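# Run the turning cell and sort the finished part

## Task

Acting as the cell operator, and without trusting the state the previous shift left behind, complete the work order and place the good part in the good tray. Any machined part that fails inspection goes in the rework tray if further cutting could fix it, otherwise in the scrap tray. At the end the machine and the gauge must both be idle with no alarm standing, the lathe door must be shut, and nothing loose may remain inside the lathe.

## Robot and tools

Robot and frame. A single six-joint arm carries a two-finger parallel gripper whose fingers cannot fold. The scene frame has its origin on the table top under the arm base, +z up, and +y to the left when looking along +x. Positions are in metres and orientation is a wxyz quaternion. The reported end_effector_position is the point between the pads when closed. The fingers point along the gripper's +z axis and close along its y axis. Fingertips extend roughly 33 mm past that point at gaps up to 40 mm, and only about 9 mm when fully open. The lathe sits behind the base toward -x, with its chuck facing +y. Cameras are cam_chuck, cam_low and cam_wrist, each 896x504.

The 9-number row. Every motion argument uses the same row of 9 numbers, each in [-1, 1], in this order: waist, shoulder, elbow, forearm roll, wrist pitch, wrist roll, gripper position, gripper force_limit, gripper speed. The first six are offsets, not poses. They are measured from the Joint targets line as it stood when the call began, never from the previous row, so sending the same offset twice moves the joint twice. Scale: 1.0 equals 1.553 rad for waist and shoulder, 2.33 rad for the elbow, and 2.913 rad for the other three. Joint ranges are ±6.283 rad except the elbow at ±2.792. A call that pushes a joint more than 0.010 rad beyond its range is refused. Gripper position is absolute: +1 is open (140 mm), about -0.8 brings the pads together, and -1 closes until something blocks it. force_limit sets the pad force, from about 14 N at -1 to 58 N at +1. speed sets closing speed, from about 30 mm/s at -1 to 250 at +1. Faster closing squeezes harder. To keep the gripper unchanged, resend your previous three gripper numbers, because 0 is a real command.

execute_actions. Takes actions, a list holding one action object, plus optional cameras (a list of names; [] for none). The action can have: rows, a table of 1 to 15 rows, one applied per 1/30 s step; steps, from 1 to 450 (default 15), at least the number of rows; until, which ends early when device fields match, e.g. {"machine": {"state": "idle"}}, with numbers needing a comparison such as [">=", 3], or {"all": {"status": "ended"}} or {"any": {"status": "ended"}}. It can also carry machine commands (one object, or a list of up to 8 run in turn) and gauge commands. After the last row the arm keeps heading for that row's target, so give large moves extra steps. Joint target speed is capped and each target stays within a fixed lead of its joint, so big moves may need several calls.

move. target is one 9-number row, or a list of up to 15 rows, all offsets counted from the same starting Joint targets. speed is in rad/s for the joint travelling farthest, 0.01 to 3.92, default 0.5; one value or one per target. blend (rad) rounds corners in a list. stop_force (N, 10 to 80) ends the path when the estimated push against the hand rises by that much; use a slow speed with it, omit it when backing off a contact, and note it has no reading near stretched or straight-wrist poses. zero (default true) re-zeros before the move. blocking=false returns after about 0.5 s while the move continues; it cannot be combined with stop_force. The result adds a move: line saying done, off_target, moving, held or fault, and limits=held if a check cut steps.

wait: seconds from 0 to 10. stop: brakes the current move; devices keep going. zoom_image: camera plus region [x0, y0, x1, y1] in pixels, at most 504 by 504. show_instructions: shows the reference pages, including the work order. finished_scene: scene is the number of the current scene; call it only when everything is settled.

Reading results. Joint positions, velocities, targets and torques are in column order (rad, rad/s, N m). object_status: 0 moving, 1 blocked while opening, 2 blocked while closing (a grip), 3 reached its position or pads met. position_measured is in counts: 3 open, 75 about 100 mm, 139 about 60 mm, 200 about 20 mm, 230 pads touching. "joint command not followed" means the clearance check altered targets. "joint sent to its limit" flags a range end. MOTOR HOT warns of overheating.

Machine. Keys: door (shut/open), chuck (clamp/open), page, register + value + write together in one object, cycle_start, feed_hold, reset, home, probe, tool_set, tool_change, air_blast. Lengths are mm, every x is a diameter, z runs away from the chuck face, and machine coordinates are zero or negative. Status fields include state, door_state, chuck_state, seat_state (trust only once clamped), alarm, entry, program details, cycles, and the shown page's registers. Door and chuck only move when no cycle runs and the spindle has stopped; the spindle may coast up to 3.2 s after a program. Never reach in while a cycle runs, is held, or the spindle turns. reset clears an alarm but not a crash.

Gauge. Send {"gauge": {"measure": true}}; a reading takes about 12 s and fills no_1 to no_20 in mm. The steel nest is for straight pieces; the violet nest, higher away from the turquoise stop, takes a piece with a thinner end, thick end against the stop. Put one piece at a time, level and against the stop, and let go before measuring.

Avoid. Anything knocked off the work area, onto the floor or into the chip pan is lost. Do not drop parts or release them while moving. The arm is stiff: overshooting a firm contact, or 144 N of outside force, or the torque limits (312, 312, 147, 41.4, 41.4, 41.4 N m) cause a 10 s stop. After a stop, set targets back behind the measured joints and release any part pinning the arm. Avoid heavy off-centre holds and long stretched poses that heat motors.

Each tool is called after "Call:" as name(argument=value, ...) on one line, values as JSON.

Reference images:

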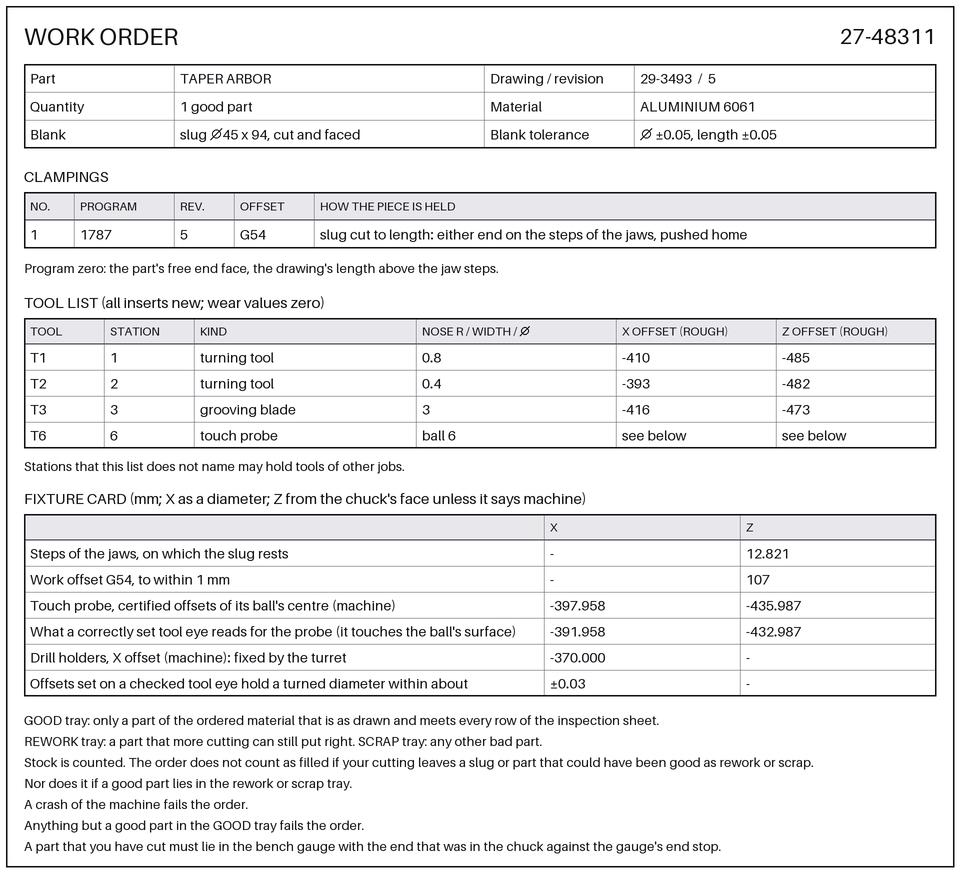

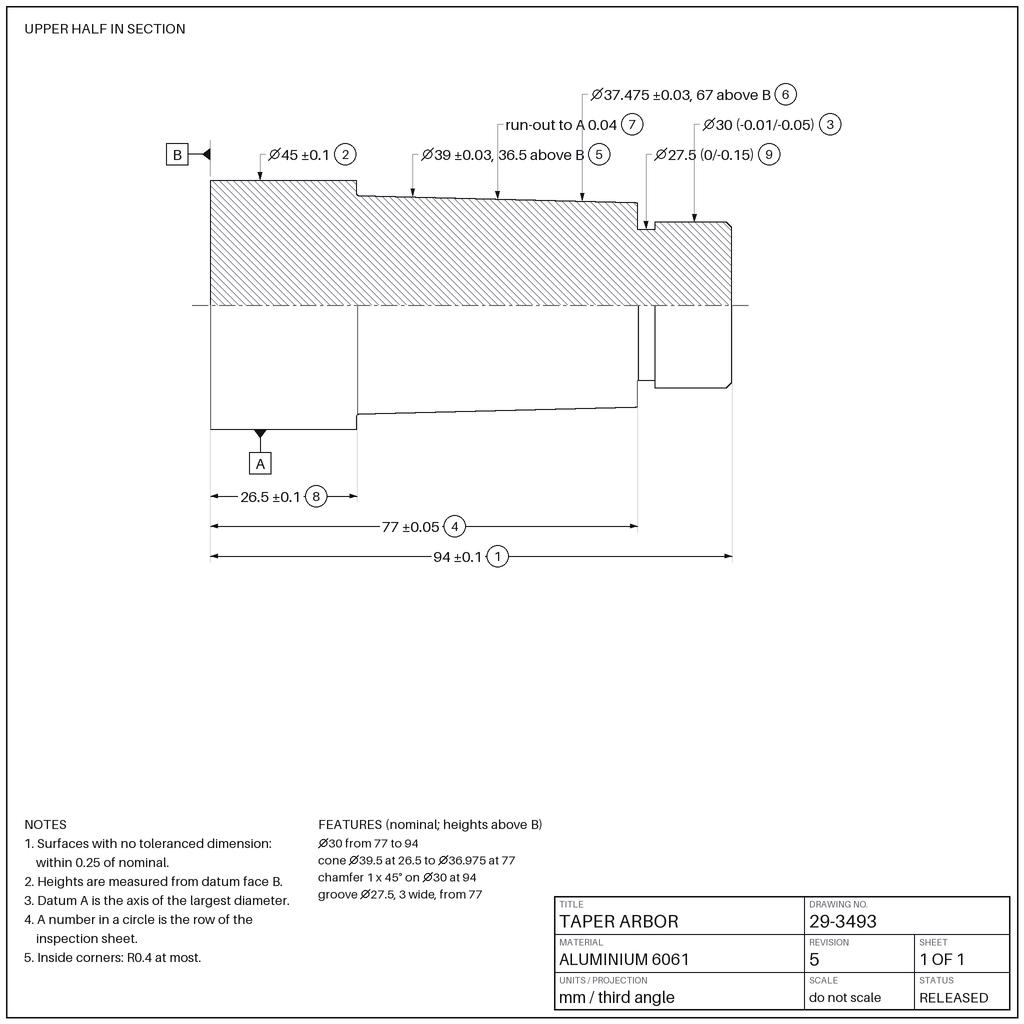

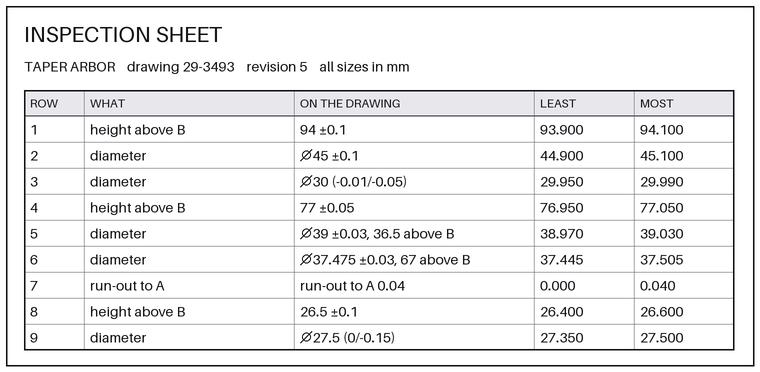

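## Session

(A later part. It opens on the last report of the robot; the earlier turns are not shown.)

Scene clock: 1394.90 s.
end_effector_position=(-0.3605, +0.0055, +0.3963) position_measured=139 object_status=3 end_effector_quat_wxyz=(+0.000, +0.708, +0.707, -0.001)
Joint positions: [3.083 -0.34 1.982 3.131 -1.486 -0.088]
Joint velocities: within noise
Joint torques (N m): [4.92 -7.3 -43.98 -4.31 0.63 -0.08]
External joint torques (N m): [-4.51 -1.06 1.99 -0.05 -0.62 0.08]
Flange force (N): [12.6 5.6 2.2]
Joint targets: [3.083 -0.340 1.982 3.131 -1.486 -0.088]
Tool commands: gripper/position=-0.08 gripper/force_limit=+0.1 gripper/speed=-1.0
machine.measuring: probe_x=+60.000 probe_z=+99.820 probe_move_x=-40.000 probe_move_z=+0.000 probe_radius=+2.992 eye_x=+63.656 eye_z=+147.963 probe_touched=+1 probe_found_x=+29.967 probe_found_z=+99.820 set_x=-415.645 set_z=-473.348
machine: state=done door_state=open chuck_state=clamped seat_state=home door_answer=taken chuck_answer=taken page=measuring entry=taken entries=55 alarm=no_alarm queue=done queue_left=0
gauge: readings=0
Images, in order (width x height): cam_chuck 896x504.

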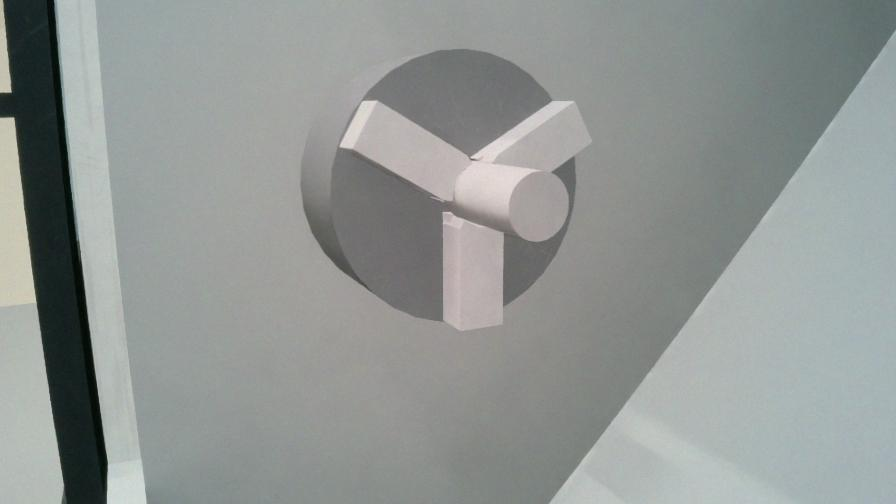

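Call:
move(target=[[0.1316,0.2731,-0.128,0,0.0433,0.0701,-0.08,0.1,-1],[0.2064,0.5019,-0.3578,0,-0.0186,0.11,-0.08,0.1,-1],[0.2064,0.5127,-0.3008,0,0.0326,0.11,-0.08,0.1,-1]], speed=[0.5,0.3,0.1], blend=[0.05,0,0], cameras=["cam_chuck","cam_wrist"])

Scene clock: 1411.07 s.
end_effector_position=(-0.8026, -0.2164, +0.3133) position_measured=139 object_status=3 end_effector_quat_wxyz=(+0.001, +0.707, +0.707, -0.003)
Joint positions: [3.404 0.457 1.281 3.131 -1.391 0.233]
Joint velocities: within noise
Joint torques (N m): [6 -84.15 -43.42 -4.24 0.64 -0.13]
External joint torques (N m): [-5.05 -3.57 2.03 -0.05 -0.64 0.13]
Flange force (N): [8.6 8.7 0.7]
Joint targets: [3.404 0.457 1.281 3.131 -1.391 0.233]
machine.measuring: probe_x=+60.000 probe_z=+99.820 probe_move_x=-40.000 probe_move_z=+0.000 probe_radius=+2.992 eye_x=+63.656 eye_z=+147.963 probe_touched=+1 probe_found_x=+29.967 probe_found_z=+99.820 set_x=-415.645 set_z=-473.348
machine: state=done door_state=open chuck_state=clamped seat_state=home door_answer=taken chuck_answer=taken page=measuring entry=taken entries=55 alarm=no_alarm queue=done queue_left=0
gauge: readings=0
move: done
camera_calibration:
cam_wrist: T_world_to_cam=[[0.999612, 0.0121819, -0.0250609, 0.825055], [0.0202322, -0.935719, 0.352164, -0.296257], [-0.0191599, -0.352535, -0.935603, 0.346885], [0, 0, 0, 1]] pos_world=[-0.812095, -0.164975, 0.449554]
Images, in order (width x height): cam_chuck 896x504, cam_wrist 896x504.

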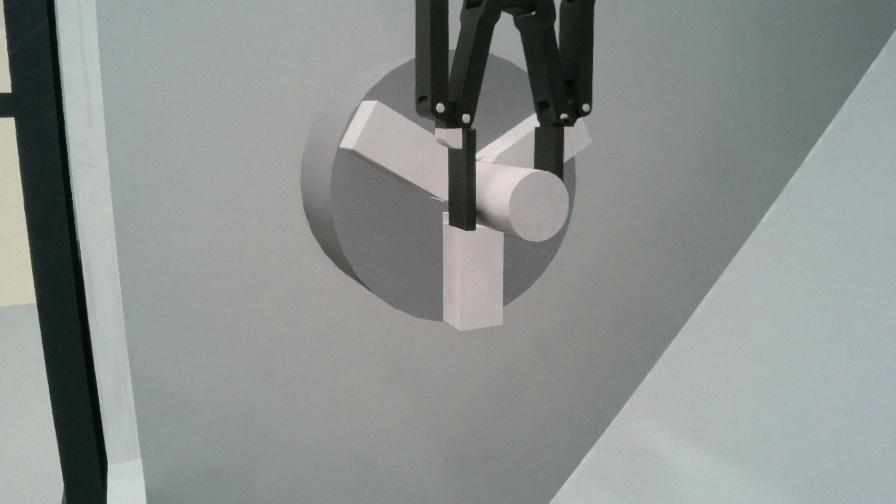

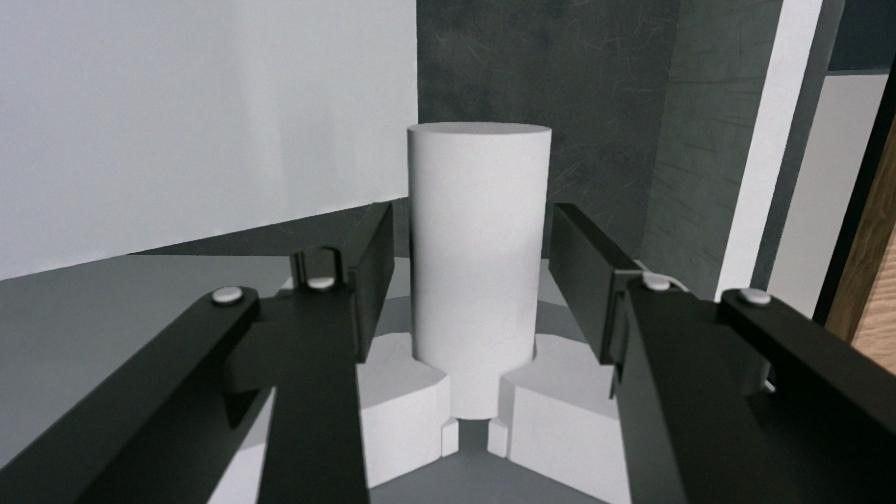

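Call:
execute_actions(actions=[{"rows":[[0,0,0,0,0,0,-1,0.1,-1]],"steps":60}], cameras=[])

Call:
execute_actions(actions=[{"machine":{"chuck":"open"},"steps":75}], cameras=["cam_wrist"])

Scene clock: 1419.40 s.
end_effector_position=(-0.8026, -0.2164, +0.3133) position_measured=165 object_status=2 end_effector_quat_wxyz=(+0.001, +0.707, +0.707, -0.003)
Joint positions: [3.404 0.457 1.281 3.131 -1.391 0.233]
Joint velocities: within noise
Joint torques (N m): [5.2 -77.45 -42.44 -4.49 3.28 -0.35]
External joint torques (N m): [-3.61 -10.56 0.86 0.19 -3.27 0.35]
Flange force (N): [8.4 15.4 -7.4]
Joint targets: [3.404 0.457 1.281 3.131 -1.391 0.233]
machine.measuring: probe_x=+60.000 probe_z=+99.820 probe_move_x=-40.000 probe_move_z=+0.000 probe_radius=+2.992 eye_x=+63.656 eye_z=+147.963 probe_touched=+1 probe_found_x=+29.967 probe_found_z=+99.820 set_x=-415.645 set_z=-473.348
machine: state=done door_state=open chuck_state=clamped seat_state=home door_answer=taken chuck_answer=taken page=measuring entry=taken entries=55 alarm=no_alarm queue=done queue_left=0
gauge: readings=0
No camera images: "cameras" was empty.

Scene clock: 1422.10 s.
end_effector_position=(-0.8026, -0.2164, +0.3133) position_measured=165 object_status=2 end_effector_quat_wxyz=(+0.001, +0.707, +0.707, -0.003)
Joint positions: [3.404 0.457 1.281 3.131 -1.391 0.233]
Joint velocities: within noise
Joint torques (N m): [6.95 -87.76 -45.92 -3.77 0.73 -0.1]
External joint torques (N m): [-5.59 -0.22 4.36 -0.53 -0.73 0.1]
Flange force (N): [9.3 8.8 4.8]
Joint targets: [3.404 0.457 1.281 3.131 -1.391 0.233]
Tool commands: gripper/position=-1.0 gripper/force_limit=+0.1 gripper/speed=-1.0
machine.measuring: probe_x=+60.000 probe_z=+99.820 probe_move_x=-40.000 probe_move_z=+0.000 probe_radius=+2.992 eye_x=+63.656 eye_z=+147.963 probe_touched=+1 probe_found_x=+29.967 probe_found_z=+99.820 set_x=-415.645 set_z=-473.348
machine: state=idle door_state=open chuck_state=open seat_state=home door_answer=taken chuck_answer=taken page=measuring entry=taken entries=55 alarm=no_alarm queue=done queue_left=0
gauge: readings=0
camera_calibration:
cam_wrist: T_world_to_cam=[[0.999608, 0.0122407, -0.0251894, 0.825119], [0.0203325, -0.935718, 0.352161, -0.296174], [-0.0192595, -0.352535, -0.9356, 0.346803], [0, 0, 0, 1]] pos_world=[-0.812094, -0.164975, 0.449554]
Images, in order (width x height): cam_wrist 896x504.

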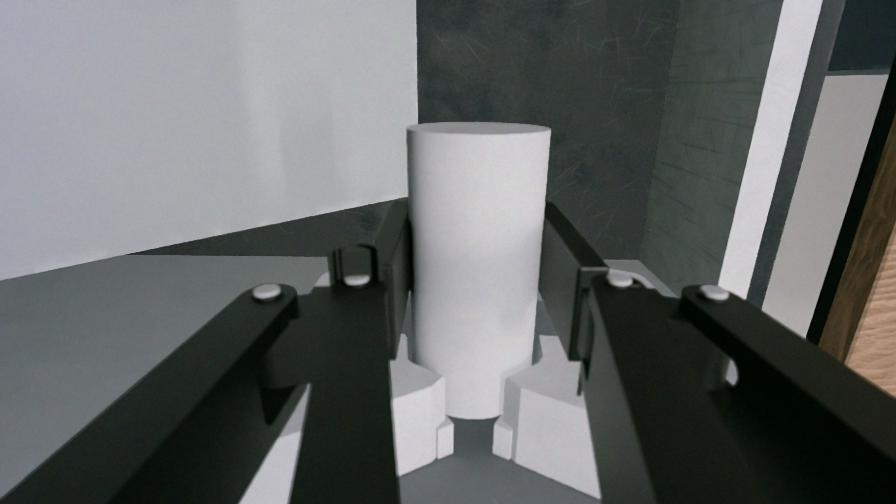

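Call:
move(target=[[-0.0283,-0.0104,0.0091,0,0.0019,-0.0151,-1,0.1,-1],[-0.0593,-0.0195,0.0176,0,0.0038,-0.0317,-1,0.1,-1],[-0.0748,-0.2396,0.1728,0,0.0107,-0.0399,-1,0.1,-1],[-0.2064,-0.5127,0.3008,0,-0.0326,-0.11,-1,0.1,-1]], speed=[0.04,0.06,0.3,0.5], blend=[0.003,0.01,0.05,0], cameras=["cam_chuck","cam_wrist"])

Scene clock: 1445.93 s.
end_effector_position=(-0.3605, +0.0055, +0.3963) position_measured=165 object_status=2 end_effector_quat_wxyz=(+0.000, +0.708, +0.707, -0.001)
Joint positions: [3.083 -0.339 1.982 3.131 -1.486 -0.088]
Joint velocities: within noise
Joint torques (N m): [4.77 -8.61 -45.95 -4.25 0.67 -0.14]
External joint torques (N m): [-4.3 0.16 3.82 -0.12 -0.66 0.14]
Flange force (N): [11.8 5.5 5.4]
Joint targets: [3.083 -0.340 1.982 3.131 -1.486 -0.088]
machine.measuring: probe_x=+60.000 probe_z=+99.820 probe_move_x=-40.000 probe_move_z=+0.000 probe_radius=+2.992 eye_x=+63.656 eye_z=+147.963 probe_touched=+1 probe_found_x=+29.967 probe_found_z=+99.820 set_x=-415.645 set_z=-473.348
machine: state=idle door_state=open chuck_state=open seat_state=open door_answer=taken chuck_answer=taken page=measuring entry=taken entries=55 alarm=no_alarm queue=done queue_left=0
gauge: readings=0
move: done
camera_calibration:
cam_wrist: T_world_to_cam=[[0.999681, 0.0111271, -0.0226648, 0.381633], [0.0183268, -0.937234, 0.34822, -0.12585], [-0.0173676, -0.348524, -0.937139, 0.51248], [0, 0, 0, 1]] pos_world=[-0.370304, 0.0564149, 0.532738]
Images, in order (width x height): cam_chuck 896x504, cam_wrist 896x504.

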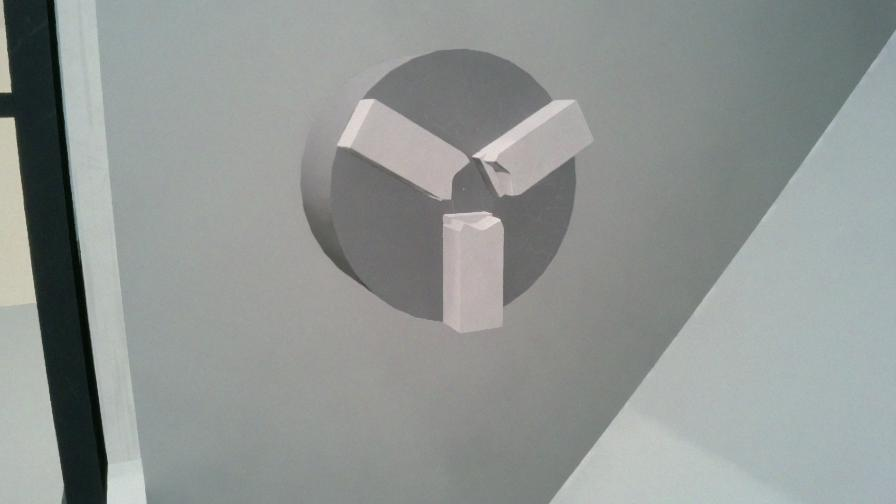

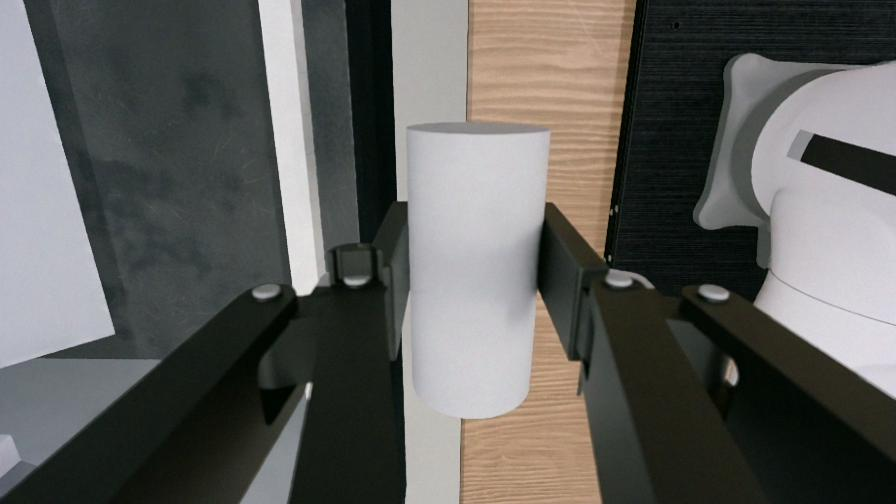

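Call:
zoom_image(camera="cam_wrist", region=[380, 100, 580, 440])

Scaled by 1.482 from the camera's 896x504 image, which has a finer 1280x720 frame.

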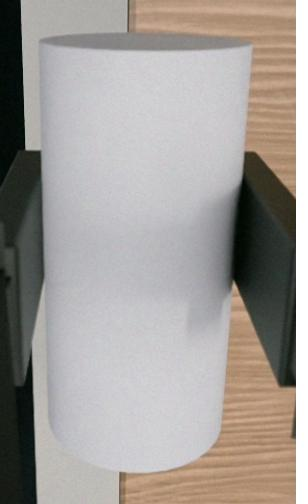

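Call:
move(target=[-1.0,0,0,0,0,0,-1,0.1,-1], speed=1.2, cameras=[])

Call:
execute_actions(actions=[{"machine":{"door":"shut"},"steps":2}], cameras=[])

Call:
move(target=[-0.858,0.2654,-0.0891,0.0036,0.0608,0.0879,-1,0.1,-1], speed=1.0, cameras=["cam_wrist","cam_low"])

Scene clock: 1486.17 s.
end_effector_position=(-0.0091, +0.3613, +0.3954) position_measured=165 object_status=2 end_effector_quat_wxyz=(+0.000, +1.000, +0.008, +0.011)
Joint positions: [1.53 -0.34 1.982 3.131 -1.486 -0.088]
Joint velocities: within noise
Joint torques (N m): [4.79 -8.83 -46.27 -4.36 0.63 -0.11]
External joint torques (N m): [-4.43 0.25 4.3 -0.05 -0.63 0.11]
Flange force (N): [12.2 5.9 6.3]
Joint targets: [1.529 -0.340 1.982 3.131 -1.486 -0.088]
machine.measuring: probe_x=+60.000 probe_z=+99.820 probe_move_x=-40.000 probe_move_z=+0.000 probe_radius=+2.992 eye_x=+63.656 eye_z=+147.963 probe_touched=+1 probe_found_x=+29.967 probe_found_z=+99.820 set_x=-415.645 set_z=-473.348
machine: state=idle door_state=open chuck_state=open seat_state=open door_answer=taken chuck_answer=taken page=measuring entry=taken entries=55 alarm=no_alarm queue=done queue_left=0
gauge: readings=0
move: done
No camera images: "cameras" was empty.

Scene clock: 1486.43 s.
end_effector_position=(-0.0090, +0.3613, +0.3954) position_measured=165 object_status=2 end_effector_quat_wxyz=(+0.000, +1.000, +0.008, +0.011)
Joint positions: [1.529 -0.34 1.982 3.131 -1.486 -0.088]
Joint velocities: within noise
Joint torques (N m): [4.77 -9.06 -46.2 -4.35 0.61 -0.1]
External joint torques (N m): [-4.43 0.51 4.2 -0.05 -0.61 0.1]
Flange force (N): [12.2 5.3 6.2]
Joint targets: [1.529 -0.340 1.982 3.131 -1.486 -0.088]
Tool commands: gripper/position=-1.0 gripper/force_limit=+0.1 gripper/speed=-1.0
machine.measuring: probe_x=+60.000 probe_z=+99.820 probe_move_x=-40.000 probe_move_z=+0.000 probe_radius=+2.992 eye_x=+63.656 eye_z=+147.963 probe_touched=+1 probe_found_x=+29.967 probe_found_z=+99.820 set_x=-415.645 set_z=-473.348
machine: state=idle door_state=between chuck_state=open seat_state=open door_answer=taken chuck_answer=taken page=measuring entry=taken entries=55 alarm=no_alarm queue=running queue_left=0
gauge: readings=0
No camera images: "cameras" was empty.

Scene clock: 1488.30 s.
end_effector_position=(+0.5613, +0.1331, +0.3255) position_measured=165 object_status=2 end_effector_quat_wxyz=(+0.007, +0.706, -0.708, +0.004)
Joint positions: [0.197 0.073 1.775 3.142 -1.309 0.168]
Joint velocities: within noise
Joint torques (N m): [3.49 -47.2 -44.71 -4.18 0.53 -0.08]
External joint torques (N m): [-4.26 -0.33 4.06 -0.07 -0.57 0.08]
Flange force (N): [8.7 6.0 4.5]
Joint targets: [0.196 0.073 1.775 3.142 -1.309 0.168]
machine.measuring: probe_x=+60.000 probe_z=+99.820 probe_move_x=-40.000 probe_move_z=+0.000 probe_radius=+2.992 eye_x=+63.656 eye_z=+147.963 probe_touched=+1 probe_found_x=+29.967 probe_found_z=+99.820 set_x=-415.645 set_z=-473.348
machine: state=idle door_state=shut chuck_state=open seat_state=open door_answer=taken chuck_answer=taken page=measuring entry=taken entries=55 alarm=no_alarm queue=running queue_left=0
gauge: readings=0
move: done
camera_calibration:
cam_wrist: T_world_to_cam=[[-0.999808, -0.00983491, -0.0169227, 0.580375], [-0.0149094, 0.942838, 0.332917, -0.225111], [0.0126812, 0.333105, -0.942804, 0.400845], [0, 0, 0, 1]] pos_world=[0.571824, 0.0844272, 0.462683]
Images, in order (width x height): cam_low 896x504, cam_wrist 896x504.

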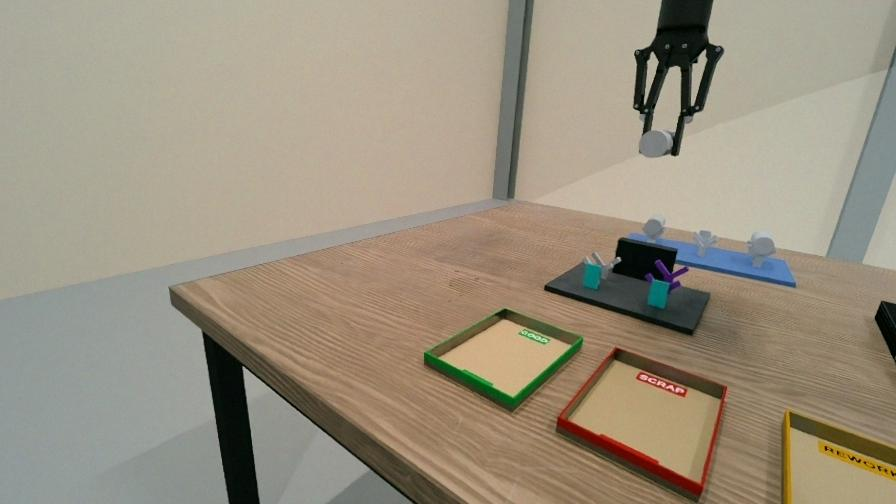

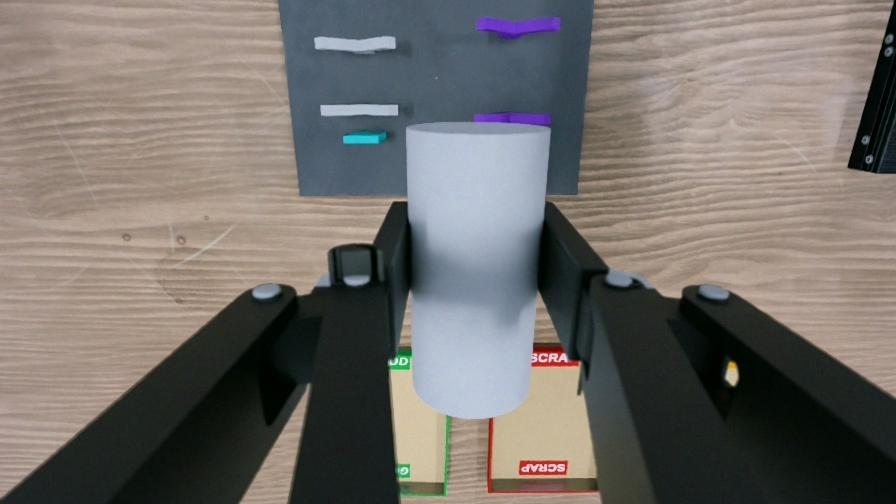

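Call:
move(target=[-0.0865,0.151,0.0256,0.0072,0.101,-0.0521,-1,0.1,-1], speed=0.3, cameras=["cam_wrist","cam_low"])

Call:
zoom_image(camera="cam_low", region=[540, 140, 720, 320])

Scene clock: 1546.23 s.
end_effector_position=(+0.6503, +0.0622, +0.1505) position_measured=165 object_status=2 end_effector_quat_wxyz=(+0.000, +0.708, -0.706, -0.003)
Joint positions: [0.062 0.307 1.834 3.163 -1.015 0.017]
Joint velocities: within noise
Joint torques (N m): [3.39 -65.53 -39.26 -3.61 0.56 -0.12]
External joint torques (N m): [-4.72 -0.54 3.89 -0.07 -0.6 0.13]
Flange force (N): [7.7 7.8 1.8]
Joint targets: [0.062 0.307 1.834 3.163 -1.015 0.017]
machine.measuring: probe_x=+60.000 probe_z=+99.820 probe_move_x=-40.000 probe_move_z=+0.000 probe_radius=+2.992 eye_x=+63.656 eye_z=+147.963 probe_touched=+1 probe_found_x=+29.967 probe_found_z=+99.820 set_x=-415.645 set_z=-473.348
machine: state=idle door_state=shut chuck_state=open seat_state=open door_answer=taken chuck_answer=taken page=measuring entry=taken entries=55 alarm=no_alarm queue=done queue_left=0
gauge: readings=0
move: done
camera_calibration:
cam_wrist: T_world_to_cam=[[-0.999746, -0.0155702, -0.0162737, 0.665777], [-0.0202977, 0.935997, 0.351422, -0.0975333], [0.00976039, 0.351663, -0.936076, 0.25813], [0, 0, 0, 1]] pos_world=[0.661109, 0.0108825, 0.286739]
Images, in order (width x height): cam_low 896x504, cam_wrist 896x504.

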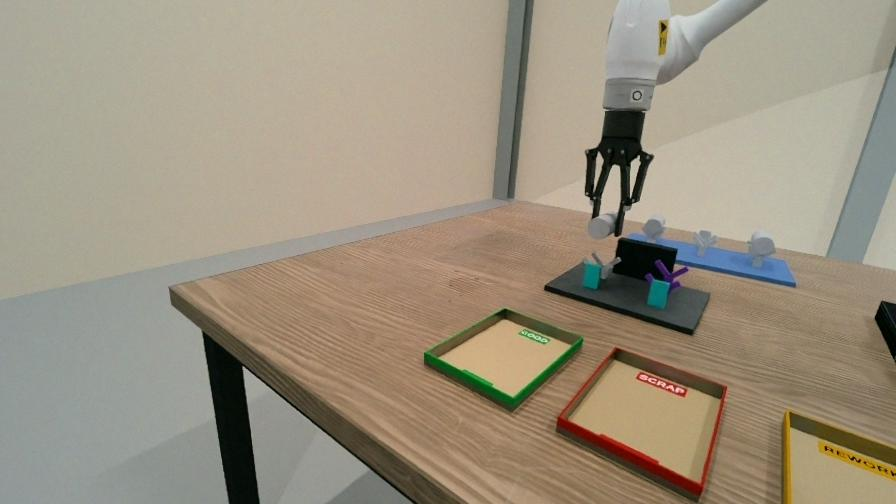

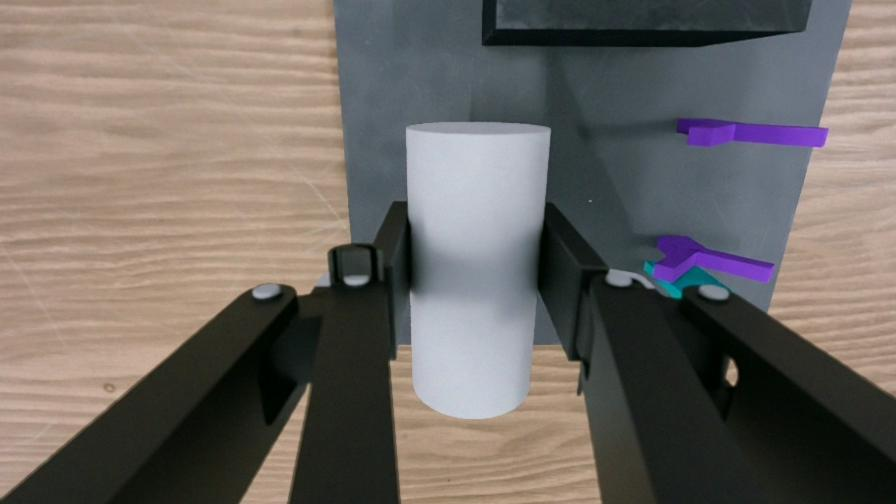

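Scaled by 2.800 from the camera's 896x504 image, which has a finer 1280x720 frame.

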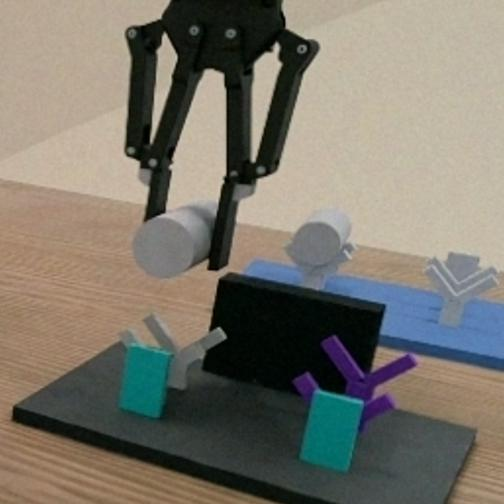

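Call:
move(target=[0,0.0272,0.0146,0,0.0262,0,-1,0.1,-1], speed=0.1, stop_force=15, cameras=["cam_wrist","cam_low"])

Call:
zoom_image(camera="cam_low", region=[540, 180, 680, 300])

Scene clock: 1570.63 s.
end_effector_position=(+0.6512, +0.0613, +0.1071) position_measured=165 object_status=2 end_effector_quat_wxyz=(+0.000, +0.708, -0.706, -0.003)
Joint positions: [0.062 0.35 1.868 3.163 -0.938 0.017]
Joint velocities: within noise
Joint torques (N m): [3.49 -68.12 -37.3 -3.47 0.62 -0.09]
External joint torques (N m): [-4.53 -0.53 3.41 -0.04 -0.64 0.09]
Flange force (N): [7.4 6.9 0.8]
Joint targets: [0.062 0.350 1.868 3.163 -0.938 0.017]
machine.measuring: probe_x=+60.000 probe_z=+99.820 probe_move_x=-40.000 probe_move_z=+0.000 probe_radius=+2.992 eye_x=+63.656 eye_z=+147.963 probe_touched=+1 probe_found_x=+29.967 probe_found_z=+99.820 set_x=-415.645 set_z=-473.348
machine: state=idle door_state=shut chuck_state=open seat_state=open door_answer=taken chuck_answer=taken page=measuring entry=taken entries=55 alarm=no_alarm queue=done queue_left=0
gauge: readings=0
move: done
camera_calibration:
cam_wrist: T_world_to_cam=[[-0.999764, -0.0142526, -0.016405, 0.665993], [-0.0191004, 0.936357, 0.350529, -0.0821868], [0.010365, 0.35076, -0.936408, 0.217428], [0, 0, 0, 1]] pos_world=[0.662013, 0.0101832, 0.243336]
Images, in order (width x height): cam_low 896x504, cam_wrist 896x504.

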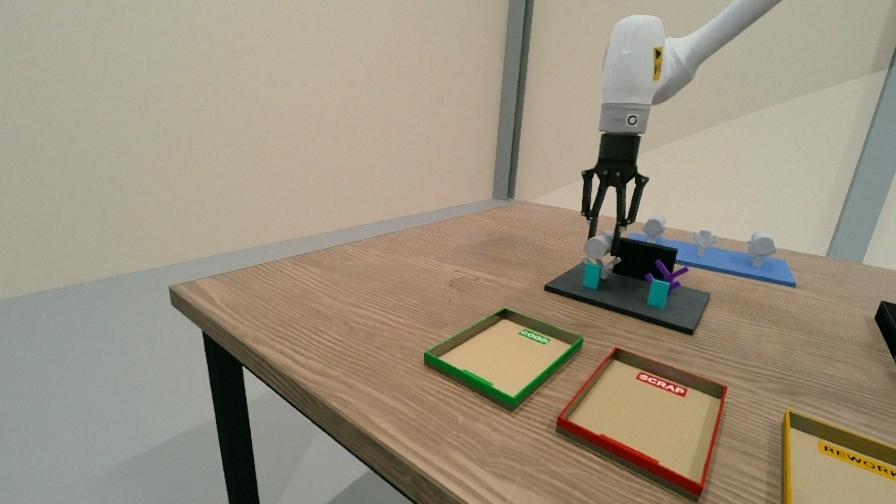

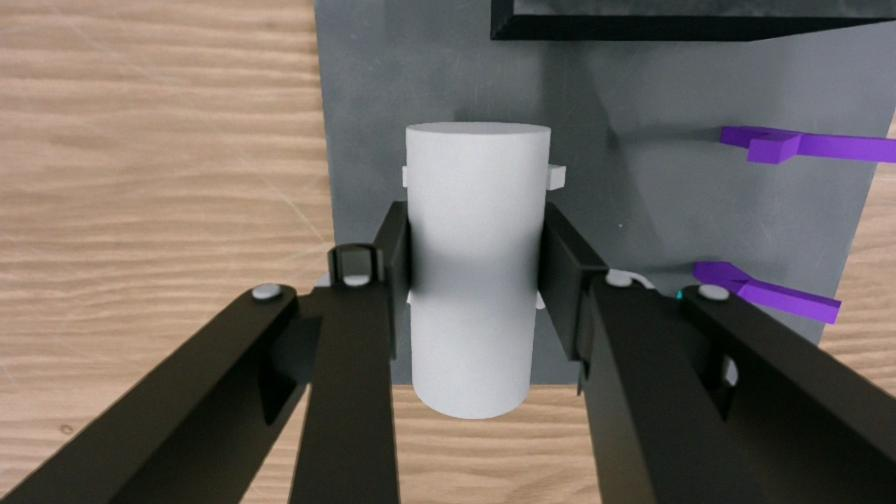

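Scaled by 3.600 from the camera's 896x504 image, which has a finer 1280x720 frame.

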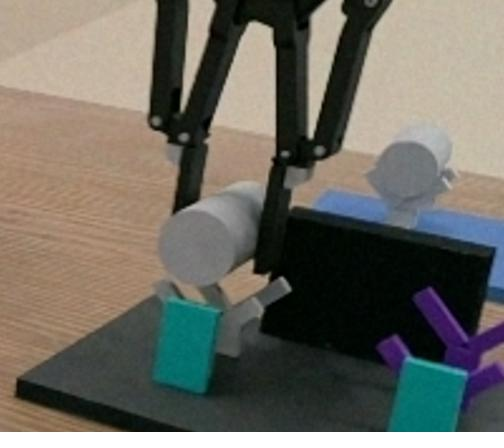

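Call:
move(target=[-0.0061,-0.0033,0.0032,0,0.0008,-0.0033,-1,0.1,-1], speed=0.03, cameras=["cam_wrist"])

Call:
move(target=[0,0.0179,0.0097,0,0.0175,0,-1,0.1,-1], speed=0.02, stop_force=12, cameras=["cam_wrist","cam_low"])

Call:
zoom_image(camera="cam_low", region=[540, 180, 680, 300])

Scene clock: 1593.97 s.
end_effector_position=(+0.6480, +0.0551, +0.1072) position_measured=165 object_status=2 end_effector_quat_wxyz=(+0.000, +0.708, -0.706, -0.003)
Joint positions: [0.053 0.344 1.876 3.163 -0.936 0.007]
Joint velocities: within noise
Joint torques (N m): [3.61 -67.28 -37.24 -3.39 0.59 -0.12]
External joint torques (N m): [-4.6 -0.73 3.54 -0.1 -0.62 0.13]
Flange force (N): [7.4 7.4 0.8]
Joint targets: [0.053 0.344 1.876 3.163 -0.936 0.007]
machine.measuring: probe_x=+60.000 probe_z=+99.820 probe_move_x=-40.000 probe_move_z=+0.000 probe_radius=+2.992 eye_x=+63.656 eye_z=+147.963 probe_touched=+1 probe_found_x=+29.967 probe_found_z=+99.820 set_x=-415.645 set_z=-473.348
machine: state=idle door_state=shut chuck_state=open seat_state=open door_answer=taken chuck_answer=taken page=measuring entry=taken entries=55 alarm=no_alarm queue=done queue_left=0
gauge: readings=0
move: done
camera_calibration:
cam_wrist: T_world_to_cam=[[-0.999758, -0.0143677, -0.0166648, 0.662665], [-0.0193014, 0.936289, 0.3507, -0.0762949], [0.0105643, 0.350937, -0.936339, 0.219618], [0, 0, 0, 1]] pos_world=[0.658711, 0.00388286, 0.243437]
Images, in order (width x height): cam_wrist 896x504.

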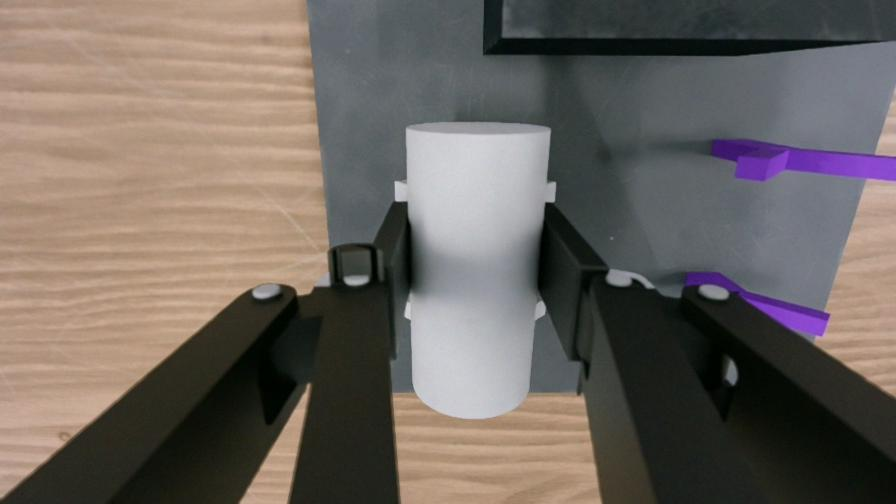

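Scene clock: 1595.30 s.
end_effector_position=(+0.6479, +0.0549, +0.0986) position_measured=165 object_status=2 end_effector_quat_wxyz=(+0.000, +0.708, -0.706, -0.003)
Joint positions: [0.053 0.353 1.883 3.163 -0.92 0.007]
Joint velocities: within noise
Joint torques (N m): [3.08 -51.99 -28.61 -3.44 2.32 -0.17]
External joint torques (N m): [-3.92 -16.5 -4.75 -0.01 -2.35 0.17]
Flange force (N): [6.2 11.3 -24.7]
Joint targets: [0.053 0.353 1.883 3.163 -0.920 0.007]
machine.measuring: probe_x=+60.000 probe_z=+99.820 probe_move_x=-40.000 probe_move_z=+0.000 probe_radius=+2.992 eye_x=+63.656 eye_z=+147.963 probe_touched=+1 probe_found_x=+29.967 probe_found_z=+99.820 set_x=-415.645 set_z=-473.348
machine: state=idle door_state=shut chuck_state=open seat_state=open door_answer=taken chuck_answer=taken page=measuring entry=taken entries=55 alarm=no_alarm queue=done queue_left=0
gauge: readings=0
move: contact; the wrist pitch is farthest, 0.035 rad from its target
camera_calibration:
cam_wrist: T_world_to_cam=[[-0.999757, -0.0140444, -0.0169676, 0.662491], [-0.0191027, 0.936361, 0.350518, -0.0733107], [0.010965, 0.350758, -0.936402, 0.211447], [0, 0, 0, 1]] pos_world=[0.658612, 0.00378291, 0.234937]
Images, in order (width x height): cam_low 896x504, cam_wrist 896x504.

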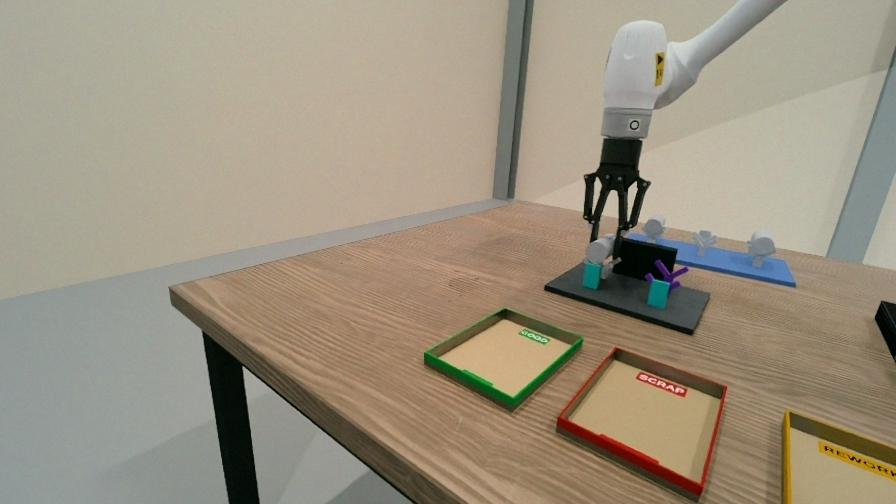

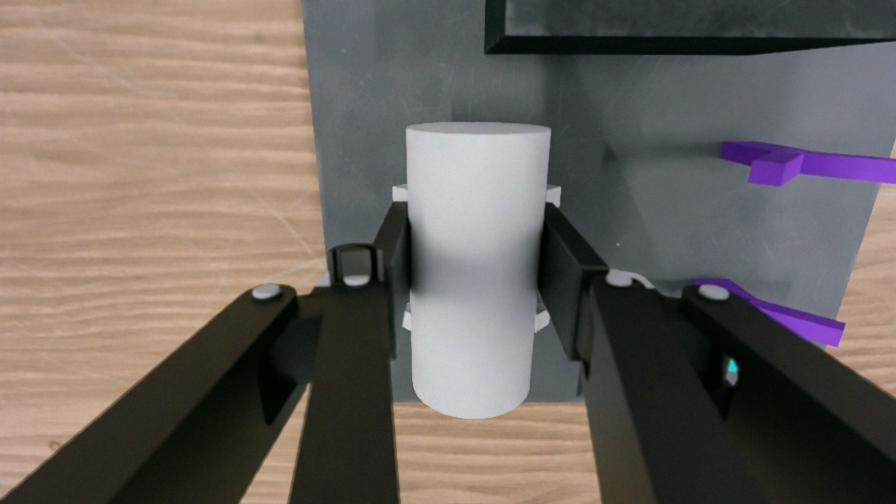

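Scaled by 3.600 from the camera's 896x504 image, which has a finer 1280x720 frame.

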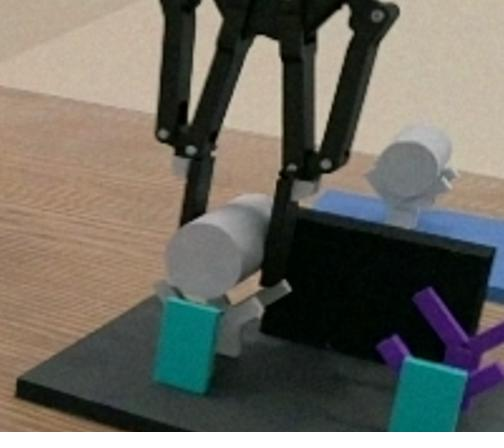

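Call:
move(target=[0,-0.0007,-0.00035,0,-0.00065,0,-1,0.1,-1], speed=0.02, cameras=[])

Call:
move(target=[0.0119,0.0009,-0.0009,0,-0.0002,0.0064,-1,0.1,-1], speed=0.012, stop_force=10, cameras=["cam_wrist","cam_low"])

Call:
zoom_image(camera="cam_low", region=[540, 180, 680, 300])

Scene clock: 1613.83 s.
end_effector_position=(+0.6479, +0.0549, +0.0997) position_measured=165 object_status=2 end_effector_quat_wxyz=(+0.000, +0.708, -0.706, -0.003)
Joint positions: [0.053 0.352 1.882 3.163 -0.922 0.007]
Joint velocities: within noise
Joint torques (N m): [3.35 -68.02 -36.73 -3.37 0.58 -0.1]
External joint torques (N m): [-4.76 -0.36 3.31 -0.11 -0.6 0.11]
Flange force (N): [7.6 6.5 0.9]
Joint targets: [0.053 0.352 1.882 3.163 -0.922 0.007]
machine.measuring: probe_x=+60.000 probe_z=+99.820 probe_move_x=-40.000 probe_move_z=+0.000 probe_radius=+2.992 eye_x=+63.656 eye_z=+147.963 probe_touched=+1 probe_found_x=+29.967 probe_found_z=+99.820 set_x=-415.645 set_z=-473.348
machine: state=idle door_state=shut chuck_state=open seat_state=open door_answer=taken chuck_answer=taken page=measuring entry=taken entries=55 alarm=no_alarm queue=done queue_left=0
gauge: readings=0
move: done
No camera images: "cameras" was empty.

Scene clock: 1615.97 s.
end_effector_position=(+0.6479, +0.0669, +0.0996) position_measured=165 object_status=2 end_effector_quat_wxyz=(+0.000, +0.708, -0.707, -0.003)
Joint positions: [0.071 0.353 1.88 3.163 -0.923 0.026]
Joint velocities: within noise
Joint torques (N m): [3.68 -67.89 -36.76 -3.4 0.58 -0.12]
External joint torques (N m): [-4.8 -0.59 3.5 -0.05 -0.62 0.12]
Flange force (N): [7.8 7.0 0.8]
Joint targets: [0.071 0.353 1.880 3.163 -0.923 0.026]
machine.measuring: probe_x=+60.000 probe_z=+99.820 probe_move_x=-40.000 probe_move_z=+0.000 probe_radius=+2.992 eye_x=+63.656 eye_z=+147.963 probe_touched=+1 probe_found_x=+29.967 probe_found_z=+99.820 set_x=-415.645 set_z=-473.348
machine: state=idle door_state=shut chuck_state=open seat_state=open door_answer=taken chuck_answer=taken page=measuring entry=taken entries=55 alarm=no_alarm queue=done queue_left=0
gauge: readings=0
move: done
camera_calibration:
cam_wrist: T_world_to_cam=[[-0.999761, -0.0140236, -0.0167422, 0.662625], [-0.0190018, 0.936439, 0.350314, -0.0848822], [0.0107654, 0.350549, -0.936483, 0.208233], [0, 0, 0, 1]] pos_world=[0.658612, 0.0157835, 0.235836]
Images, in order (width x height): cam_low 896x504, cam_wrist 896x504.

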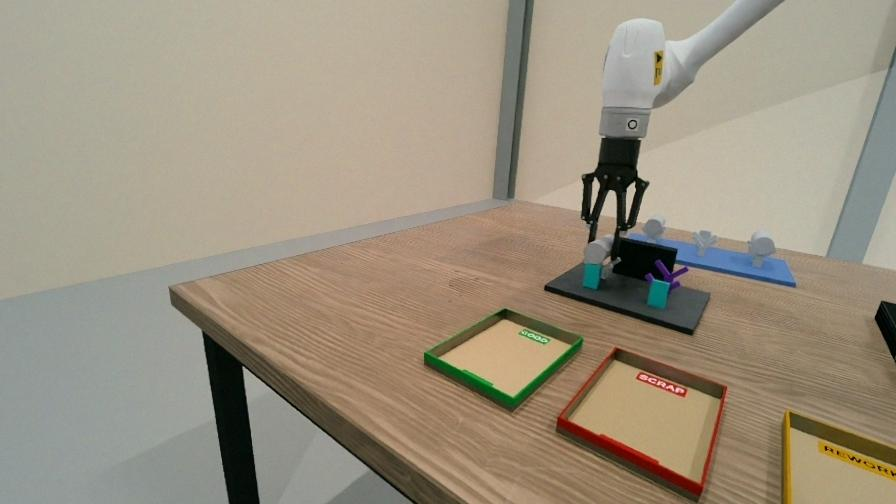

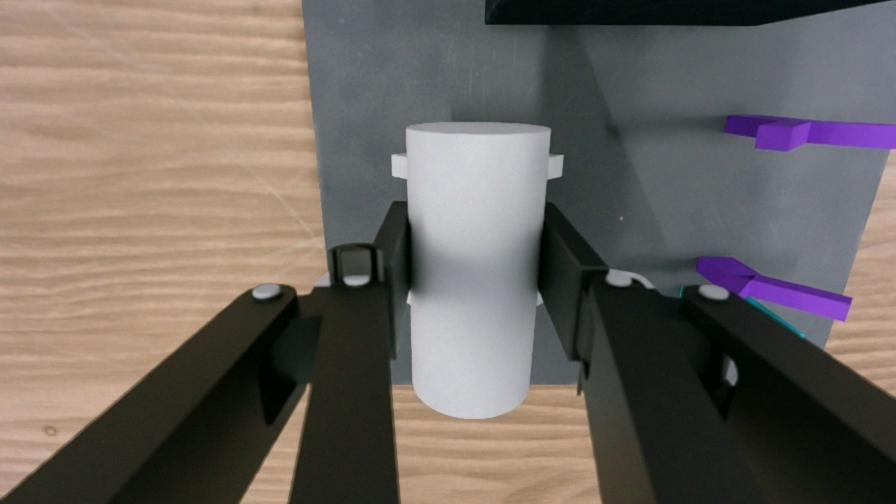

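Scaled by 3.600 from the camera's 896x504 image, which has a finer 1280x720 frame.

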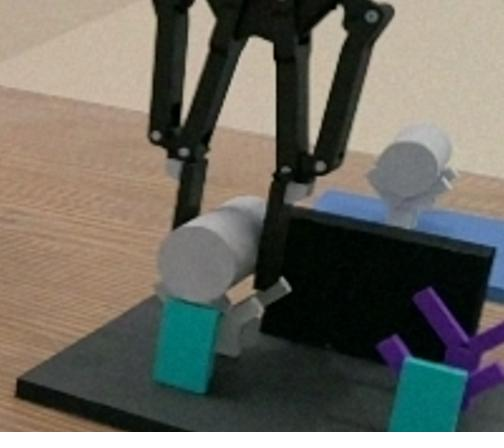

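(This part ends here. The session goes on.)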